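# Press the gauge pin on the magnet-marked post

## Task

Find the post of the checking fixture that has the yellow magnet on it. Press that post's gauge pin in until it bottoms out, and keep it fully in for at least one second; after that the spring may push it back out. Do not disturb the other three pins, and do not move the magnet.

## Robot and tools

Robot: two UR20 arms, left_arm and right_arm, each ending in a Robotiq 2F-85 two-finger gripper with a wrist camera (cam_left_wrist, cam_right_wrist, 896x504). Calibrated bases in the scene frame: left_arm at (+0.060, +0.928, 0) m, right_arm at (-0.064, -0.817, 0) m, both nearly unrotated with +z up.

Frames. Scene frame: origin at table-top height midway between the arms, +x out over the table, +z up, left_arm on the +y side (image left/right need not match). Each arm reports its end_effector_position (metres), end_effector_quat_wxyz and velocities in its own base frame. Offsets you command are along the current Hand target's own axes. Gripper axes: fingers point along +z, close along y; a camera block juts about 10 cm toward +x. end_effector_position is the point between closed pads; closed fingertips reach about 19 mm past it. Reported positions may be off by a few centimetres.

The 18-number row. Every movement argument is one flat row of 18 numbers covering both arms, each in [-1, 1]: left dx, dy, dz, rx, ry, rz, gripper position, force_limit, speed, then the same nine for the right arm. The six pose numbers are an offset, not a pose, measured from that arm's Hand target at the start of the action or move; 1.0 equals 0.6 m for dx/dy/dz or 180 degrees, and rx, ry, rz form one rotation vector. An arm you want to keep still gets six zeros; zeros also re-request its Hand target if the gripper settled short. Repeating a nonzero offset moves further. Orientation is clipped per step to within 32 degrees of the measured one.

Gripper numbers: position +1 = fully open (85 mm), pads touch near -0.8, -1 closes until blocked. force_limit and speed (both start at +1) set grip force and closing rate (about 20 mm/s at -1 to 150 mm/s at +1). Always resend the same three gripper numbers for a hand you want unchanged; 0 is a real command. For pressing a pin, closed fingers (position around -0.8 to -1) give a compact tip.

Tools.
- execute_actions(actions, cameras): actions is a list of actions; each action is a table of 1 to 15 rows, each row one 1/30 s step; short tables repeat the last row to fill 15 steps (0.5 s). Every row counts from the action's start pose. Empty list just returns state and images.
- move(target, speed, blend, stop_force, zero, blocking, cameras): straight-line path to one row, or a list of up to 15 rows all offset from the same starting Hand targets. speed in m/s (0.002 to 4.2, default 0.25). blend in m for corner rounding. stop_force in N (6 to 120) ends an arm's path when its wrist sensor feels that much push against the motion; useful for a slow, guarded press. Omit stop_force when backing off a contact. zero (only with stop_force) re-zeroes moving arms first. blocking=false cannot go with stop_force. Limit 10 s per move.
- wait(seconds 0 to 10): robot holds its last command; good for the one-second hold.
- stop: brakes a running move.
- zoom_image(camera, region [x0,y0,x1,y1] pixels, max 504x504): closer look from the latest image.
- zero_wrist_force(arm): tares that arm's force sensor.
- read_manual: licence texts only.
- finished_scene(scene): ends the scene irreversibly; call only once the pin has been held in.

Results. Each result shows per arm Hand target, end_effector pose, joint positions/torques/velocities ("within noise" means at rest), Wrist force and Wrist torque along the gripper's axes (a push on a surface reads as force coming back into the arm), plus a peak-force line, and images. Gripper: object_status 0 moving, 1 blocked opening, 2 blocked closing (a grip), 3 at target or fully closed; position_measured in counts (3 open, 230 pads touching). move adds a "move:" line: done (within 3 mm and 2 degrees), off_target, moving, held or fault, and limits such as paced or held. done does not prove nothing was touched. MOTOR HOT / OVER-TEMPERATURE FAULT lines warn of heating from long stretched-out holds or pushing at unreachable targets.

Order of work: look with the wrist cameras to find the yellow magnet and its post; bring the closed gripper above that pin along its axis, clear of the magnet and neighbouring pins; press slowly with a modest stop_force and a target just past the fully-in depth; wait about a second; then back straight off without stop_force.

Avoid: the arms are stiff, so a target even slightly beyond a firm stop can cause a fault stop (about 150 N net force or joint torque limits such as 98.4 N m on wrist joints) that freezes the arm for 10 s. Press gently and slowly; fast touches hit harder. Do not brush the magnet, the other pins or the fixture, do not knock anything off the table, keep the arms apart (contact between them can end the scene), and route paths around each arm's own base.

Each tool is called after ">>>" in YAML: its name, and indented under it one key for each argument.

## Session

>>> execute_actions:
  actions: []

Scene clock: 0.00 s.
left_arm: end_effector_position=(+0.3071, -0.4220, +0.1602) position_measured=3 object_status=3 end_effector_quat_wxyz=(+0.066, +0.956, -0.074, +0.275) | right_arm: end_effector_position=(+0.4900, -0.3027, +0.2369) position_measured=3 object_status=3 end_effector_quat_wxyz=(+0.548, -0.467, -0.511, -0.471)
Joint positions: left_arm=[-1.763 -1.739 2.857 -2.766 -1.003 1.555] | right_arm=[2.511 -2.074 -2.06 -2.212 2.389 -0.015]
Joint velocities: within noise
Joint torques (N m): no reading
Motor temperatures (°C): left_arm=[24 35 26 38 34 33] | right_arm=[28 35 35 36 33 38]
Wrist force (N): no reading
Wrist torque (N m): no reading
Wrist force, peak (N): no reading
Hand target: left_arm +0.3071, -0.4220, +0.1602; +0.066, +0.956, -0.074, +0.275 | right_arm +0.4900, -0.3027, +0.2369; +0.548, -0.467, -0.511, -0.471
Tool commands: left_gripper/position=+1.0 left_gripper/force_limit=+1.0 left_gripper/speed=+1.0 right_gripper/position=+1.0 right_gripper/force_limit=+1.0 right_gripper/speed=+1.0
camera_calibration:
cam_left_wrist: T_world_to_cam=[[-0.285835, -0.958093, 0.0188626, -0.30276], [-0.929607, 0.27245, -0.248197, 0.463413], [0.232657, -0.0884782, -0.968526, 0.172428], [0, 0, 0, 1]] pos_world=[0.304136, -0.401073, 0.28773]
cam_right_wrist: T_world_to_cam=[[0.978979, 0.0562001, -0.196068, -0.399553], [-0.174505, -0.266853, -0.947807, 0.238768], [-0.105588, 0.962097, -0.251436, 0.530477], [0, 0, 0, 1]] pos_world=[0.488832, -0.424199, 0.281347]

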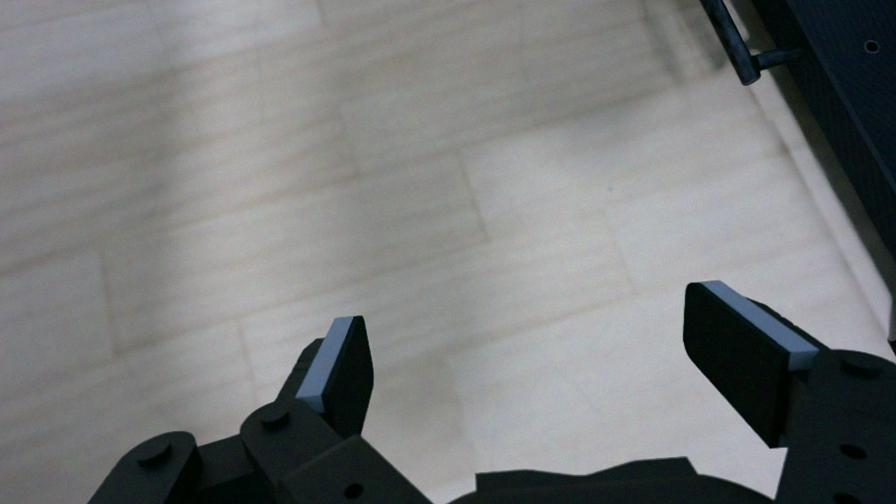

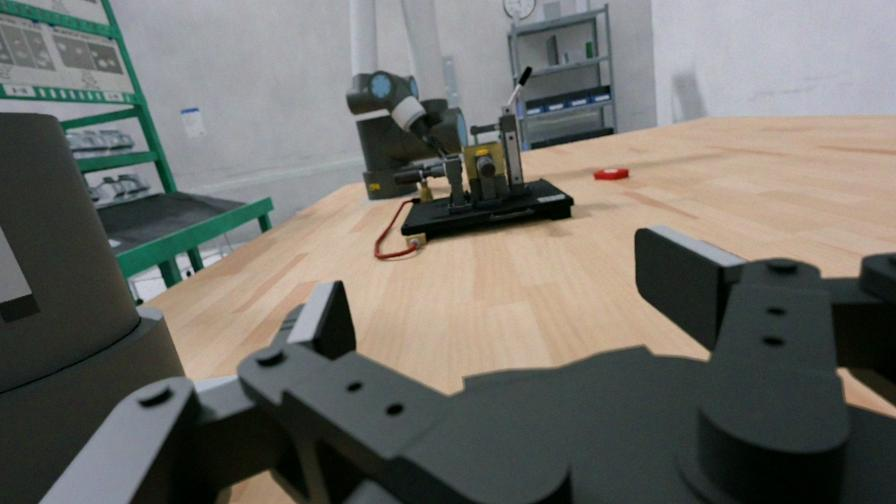

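>>> zoom_image:
  camera: "cam_right_wrist"
  region: [370, 50, 590, 260]

Scaled by 2.291 from the camera's 896x504 image, which has a finer 1280x720 frame.

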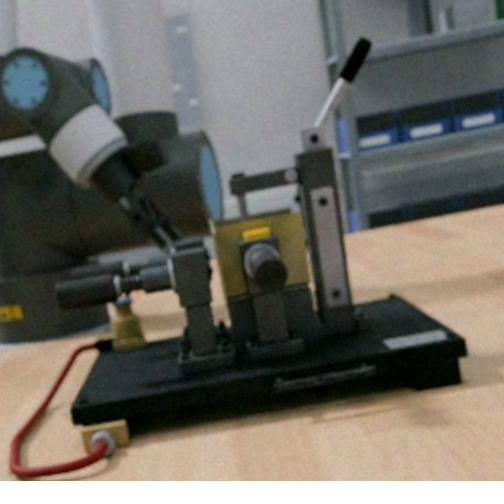

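>>> move:
  target: [0,0,0,0,0,0,1,1,1,0.108,0.288,0.9,0,-0.094,0,-1,1,1]
  speed: 0.4
  cameras: ["cam_right_wrist"]

>>> zoom_image:
  camera: "cam_right_wrist"
  region: [200, 20, 500, 250]

Scene clock: 4.73 s.
left_arm: end_effector_position=(+0.3071, -0.4220, +0.1602) position_measured=3 object_status=3 end_effector_quat_wxyz=(+0.066, +0.956, -0.074, +0.275) | right_arm: end_effector_position=(+0.5987, +0.2513, +0.3195) position_measured=234 object_status=3 end_effector_quat_wxyz=(-0.467, +0.531, +0.586, +0.397)
Joint positions: left_arm=[-1.763 -1.739 2.857 -2.766 -1.003 1.555] | right_arm=[3.347 -1.873 -2.557 0 2.878 1.893]
Joint velocities: within noise
Joint torques (N m): left_arm=[4.87 -9.79 -56.53 -8.12 3.15 -0.72] | right_arm=[20.51 74.53 26.92 17.55 0.92 6.78]
Motor temperatures (°C): left_arm=[24 35 26 38 34 33] | right_arm=[28 35 35 36 33 38]
Wrist force (N): left_arm=[0.0 0.0 -0.2] | right_arm=[-0.3 -0.5 1.9]
Wrist torque (N m): left_arm=[0.01 0.02 0.00] | right_arm=[0.28 0.26 -0.13]
Wrist force, peak (N): left_arm=[-0.1 -0.5 -0.3] | right_arm=[1.5 2.5 4.9]
Hand target: left_arm +0.3071, -0.4220, +0.1602; +0.066, +0.956, -0.074, +0.275 | right_arm +0.5987, +0.2514, +0.3194; -0.467, +0.531, +0.586, +0.397
Off the commanded pose: left_arm 0.000 m, 0 deg | right_arm 0.000 m, 0 deg.
move: done
camera_calibration:
cam_right_wrist: T_world_to_cam=[[0.985297, 0.0113073, -0.170474, -0.521684], [-0.138475, -0.531588, -0.835607, 0.492959], [-0.100071, 0.846928, -0.522206, 0.141859], [0, 0, 0, 1]] pos_world=[0.596472, 0.147806, 0.397066]
Images, in order (width x height): cam_right_wrist 896x504.

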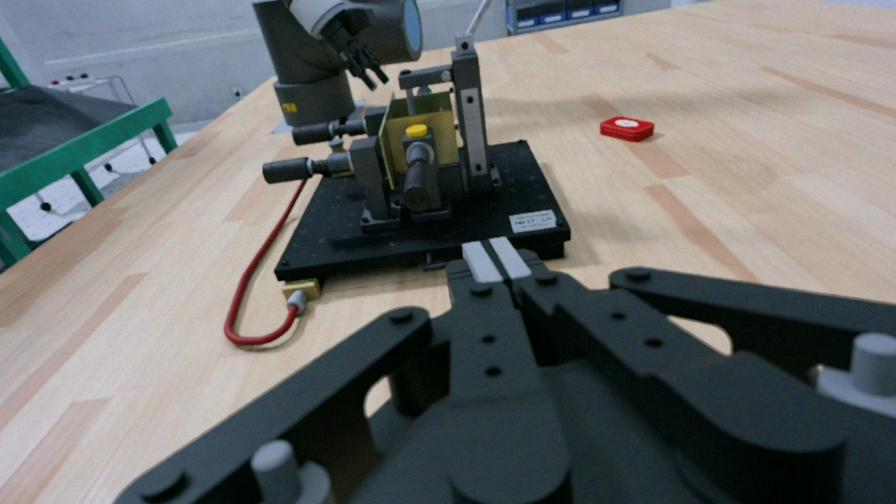

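Scaled by 1.680 from the camera's 896x504 image, which has a finer 1280x720 frame.

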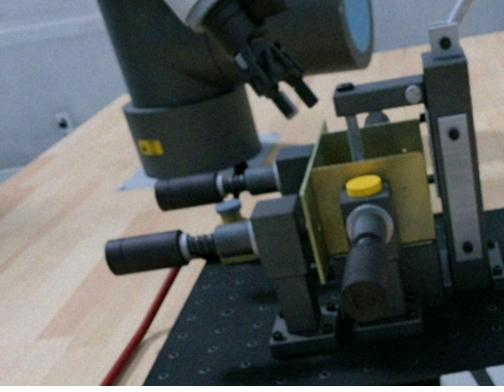

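>>> move:
  target: [0,0,0,0,0,0,1,1,1,-0.1035,-0.0775,0.6268,-0.1477,-0.0009,0.0287,-1,1,1]
  cameras: ["cam_right_wrist"]

>>> zoom_image:
  camera: "cam_right_wrist"
  region: [250, 50, 650, 350]

Scene clock: 7.67 s.
left_arm: end_effector_position=(+0.3071, -0.4220, +0.1602) position_measured=3 object_status=3 end_effector_quat_wxyz=(+0.066, +0.956, -0.074, +0.275) | right_arm: end_effector_position=(+0.5056, +0.5912, +0.1668) position_measured=234 object_status=3 end_effector_quat_wxyz=(-0.348, +0.650, +0.455, +0.499)
Joint positions: left_arm=[-1.763 -1.739 2.857 -2.766 -1.003 1.555] | right_arm=[4.195 -2.463 -2.628 1.684 1.733 3.096]
Joint velocities: within noise
Joint torques (N m): left_arm=[4.31 -12.54 -59.88 -7.99 3.9 -0.74] | right_arm=[22.42 121.83 -9.37 13.91 -3.84 5.89]
Motor temperatures (°C): left_arm=[24 35 26 38 34 33] | right_arm=[28 35 35 36 33 38]
Wrist force (N): left_arm=[0.1 0.1 0.1] | right_arm=[1.2 -0.4 1.6]
Wrist torque (N m): left_arm=[0.02 -0.01 0.00] | right_arm=[0.09 -0.15 -0.04]
Wrist force, peak (N): left_arm=[0.4 0.1 -0.4] | right_arm=[-0.1 -2.4 4.4]
Hand target: left_arm +0.3071, -0.4220, +0.1602; +0.066, +0.956, -0.074, +0.275 | right_arm +0.5055, +0.5912, +0.1668; -0.348, +0.650, +0.455, +0.499
Off the commanded pose: left_arm 0.000 m, 0 deg | right_arm 0.000 m, 0 deg.
move: done
camera_calibration:
cam_right_wrist: T_world_to_cam=[[0.886825, -0.440886, -0.13842, -0.147933], [-0.342941, -0.427148, -0.836622, 0.575002], [0.309729, 0.789407, -0.530004, -0.40682], [0, 0, 0, 1]] pos_world=[0.454387, 0.501536, 0.244967]
Images, in order (width x height): cam_right_wrist 896x504.

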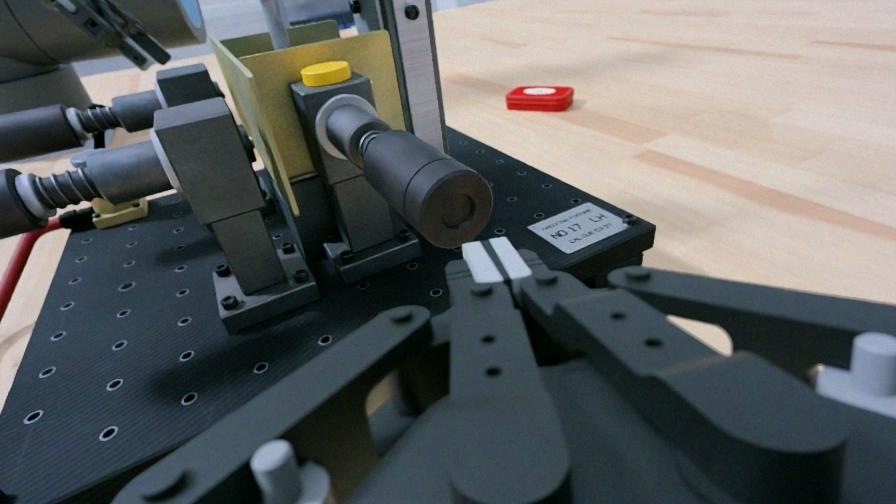

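Scaled by 1.260 from the camera's 896x504 image, which has a finer 1280x720 frame.

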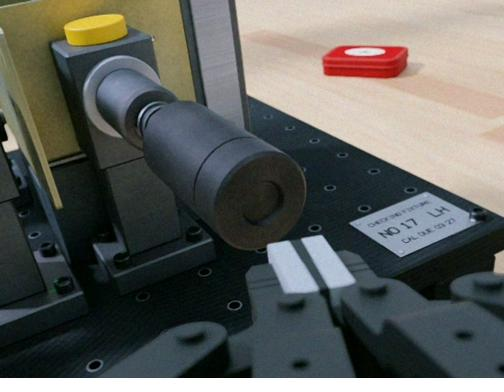

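>>> move:
  target:
    - [0,0,0,0,0,0,1,1,1,0.0125,-0.014,0.0465,0,0,0,-1,1,1]
    - [0,0,0,0,0,0,1,1,1,0.045,-0.0595,0.1677,0,0,0,-1,1,1]
  speed: [0.12,0.016]
  stop_force: 45
  cameras: ["cam_right_wrist"]

>>> move:
  target: [0,0,0,0,0,0,1,1,1,0.0002,-0.0003,0.0007,0,0,0,-1,1,1]
  speed: 0.01
  cameras: ["cam_right_wrist"]

>>> wait:
  seconds: 1.2
  cameras: ["cam_right_wrist"]

Scene clock: 11.33 s.
left_arm: end_effector_position=(+0.3071, -0.4220, +0.1602) position_measured=3 object_status=3 end_effector_quat_wxyz=(+0.066, +0.956, -0.074, +0.275) | right_arm: end_effector_position=(+0.5076, +0.6483, +0.1668) position_measured=234 object_status=3 end_effector_quat_wxyz=(-0.348, +0.650, +0.455, +0.499)
Joint positions: left_arm=[-1.763 -1.739 2.857 -2.766 -1.003 1.555] | right_arm=[4.249 -2.433 -2.575 1.602 1.68 3.111]
Joint velocities: within noise
Joint torques (N m): left_arm=[12.98 -7.54 -61.31 -6.67 3.71 -1.16] | right_arm=[-6.76 125.07 3.34 8.06 3.84 -7.53]
Motor temperatures (°C): left_arm=[24 35 26 38 34 33] | right_arm=[28 35 35 36 33 38]
Wrist force (N): left_arm=[-0.2 0.0 -0.2] | right_arm=[-10.5 -1.9 -46.4]
Wrist torque (N m): left_arm=[0.01 0.03 0.00] | right_arm=[0.27 0.37 -0.14]
Wrist force, peak (N): left_arm=[0.5 0.1 -0.3] | right_arm=[-24.3 5.7 -96.5]
Hand target: left_arm +0.3071, -0.4220, +0.1602; +0.066, +0.956, -0.074, +0.275 | right_arm +0.5076, +0.6483, +0.1668; -0.348, +0.650, +0.455, +0.499 (not the last commanded pose)
Off the commanded pose: left_arm 0.000 m, 0 deg | right_arm 0.053 m, 0 deg.
move: contact (right_arm); path passed 1 of 2 targets
camera_calibration:
cam_right_wrist: T_world_to_cam=[[0.886784, -0.440991, -0.138348, -0.124487], [-0.342942, -0.427156, -0.836617, 0.599999], [0.309845, 0.789344, -0.53003, -0.452578], [0, 0, 0, 1]] pos_world=[0.456387, 0.558635, 0.244867]
Images, in order (width x height): cam_right_wrist 896x504.

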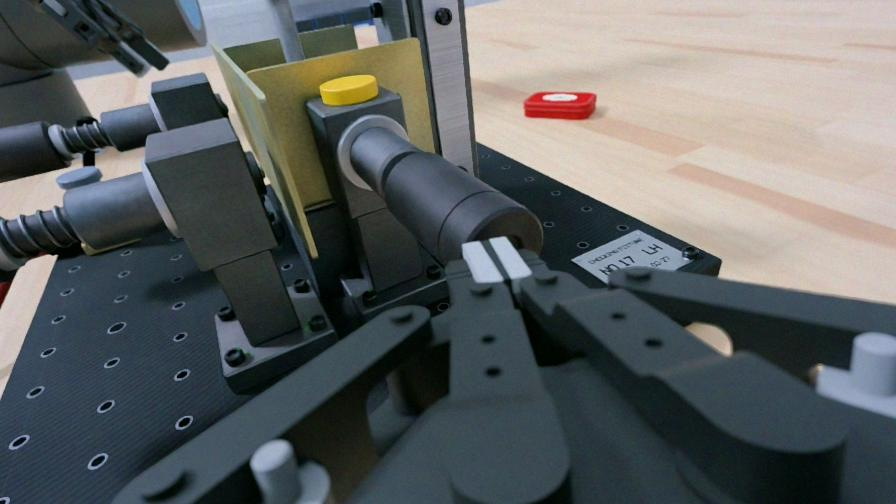

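Scene clock: 12.03 s.
left_arm: end_effector_position=(+0.3071, -0.4220, +0.1602) position_measured=3 object_status=3 end_effector_quat_wxyz=(+0.066, +0.956, -0.074, +0.275) | right_arm: end_effector_position=(+0.5076, +0.6486, +0.1667) position_measured=234 object_status=3 end_effector_quat_wxyz=(-0.348, +0.650, +0.455, +0.499)
Joint positions: left_arm=[-1.763 -1.739 2.857 -2.766 -1.003 1.555] | right_arm=[4.249 -2.433 -2.575 1.602 1.68 3.111]
Joint velocities: within noise
Joint torques (N m): left_arm=[10.89 -7.46 -65.77 -6.93 3.8 -1.36] | right_arm=[44.79 170.74 45.59 -5.31 -2.46 2.27]
Motor temperatures (°C): left_arm=[24 35 26 38 34 33] | right_arm=[28 35 35 36 33 38]
Wrist force (N): left_arm=[0.0 -0.1 -0.2] | right_arm=[-16.1 3.5 -79.5]
Wrist torque (N m): left_arm=[-0.01 0.00 0.00] | right_arm=[0.39 0.48 -0.14]
Wrist force, peak (N): left_arm=[-0.1 0.1 -0.5] | right_arm=[-16.1 3.5 -79.5]
Hand target: left_arm +0.3071, -0.4220, +0.1602; +0.066, +0.956, -0.074, +0.275 | right_arm +0.5076, +0.6487, +0.1668; -0.348, +0.650, +0.455, +0.499
Off the commanded pose: left_arm 0.000 m, 0 deg | right_arm 0.000 m, 0 deg.
move: done
camera_calibration:
cam_right_wrist: T_world_to_cam=[[0.886746, -0.441103, -0.138237, -0.124258], [-0.342969, -0.427308, -0.836529, 0.600245], [0.309925, 0.789199, -0.530199, -0.452808], [0, 0, 0, 1]] pos_world=[0.456387, 0.559034, 0.244867]
Images, in order (width x height): cam_right_wrist 896x504.

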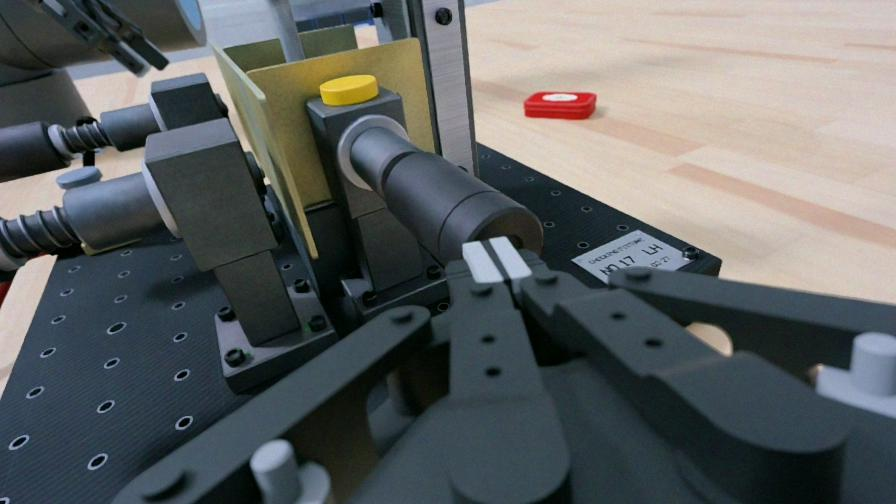

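Scene clock: 13.23 s.
left_arm: end_effector_position=(+0.3071, -0.4220, +0.1602) position_measured=3 object_status=3 end_effector_quat_wxyz=(+0.066, +0.956, -0.074, +0.275) | right_arm: end_effector_position=(+0.5076, +0.6487, +0.1668) position_measured=234 object_status=3 end_effector_quat_wxyz=(-0.348, +0.650, +0.455, +0.499)
Joint positions: left_arm=[-1.763 -1.739 2.857 -2.766 -1.003 1.555] | right_arm=[4.249 -2.432 -2.575 1.602 1.68 3.111]
Joint velocities: within noise
Joint torques (N m): left_arm=[12.48 -8.5 -65.6 -7.12 4.22 -0.97] | right_arm=[54.38 167.26 54.54 -2.19 0.29 5.57]
Motor temperatures (°C): left_arm=[24 35 26 38 34 33] | right_arm=[28 35 35 36 33 38]
Wrist force (N): left_arm=[0.1 0.0 -0.2] | right_arm=[-24.2 5.8 -94.2]
Wrist torque (N m): left_arm=[0.01 -0.02 0.00] | right_arm=[0.42 0.46 -0.17]
Wrist force, peak (N): left_arm=[0.2 -0.1 -0.5] | right_arm=[-23.9 5.6 -94.4]
Hand target: left_arm +0.3071, -0.4220, +0.1602; +0.066, +0.956, -0.074, +0.275 | right_arm +0.5076, +0.6487, +0.1668; -0.348, +0.650, +0.455, +0.499
Tool commands: left_gripper/position=+1.0 left_gripper/force_limit=+1.0 left_gripper/speed=+1.0 right_gripper/position=-1.0 right_gripper/force_limit=+1.0 right_gripper/speed=+1.0
Off the commanded pose: left_arm 0.000 m, 0 deg | right_arm 0.000 m, 0 deg.
wait: 1.20 s; at rest by 0.17 s
camera_calibration:
cam_right_wrist: T_world_to_cam=[[0.88678, -0.441002, -0.138342, -0.12426], [-0.34297, -0.42722, -0.836573, 0.60025], [0.309828, 0.789303, -0.530101, -0.452925], [0, 0, 0, 1]] pos_world=[0.456387, 0.559135, 0.244867]
Images, in order (width x height): cam_right_wrist 896x504.

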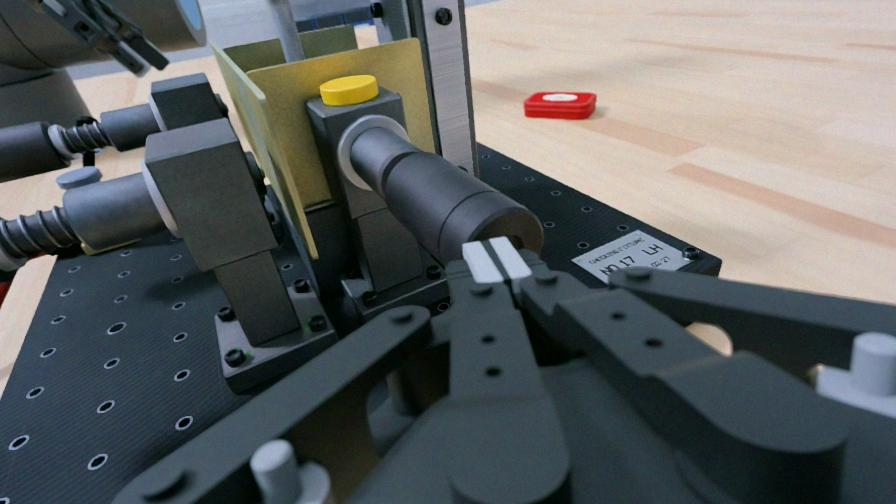

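>>> finished_scene:
  scene: 3

The scene is finished: the task was done.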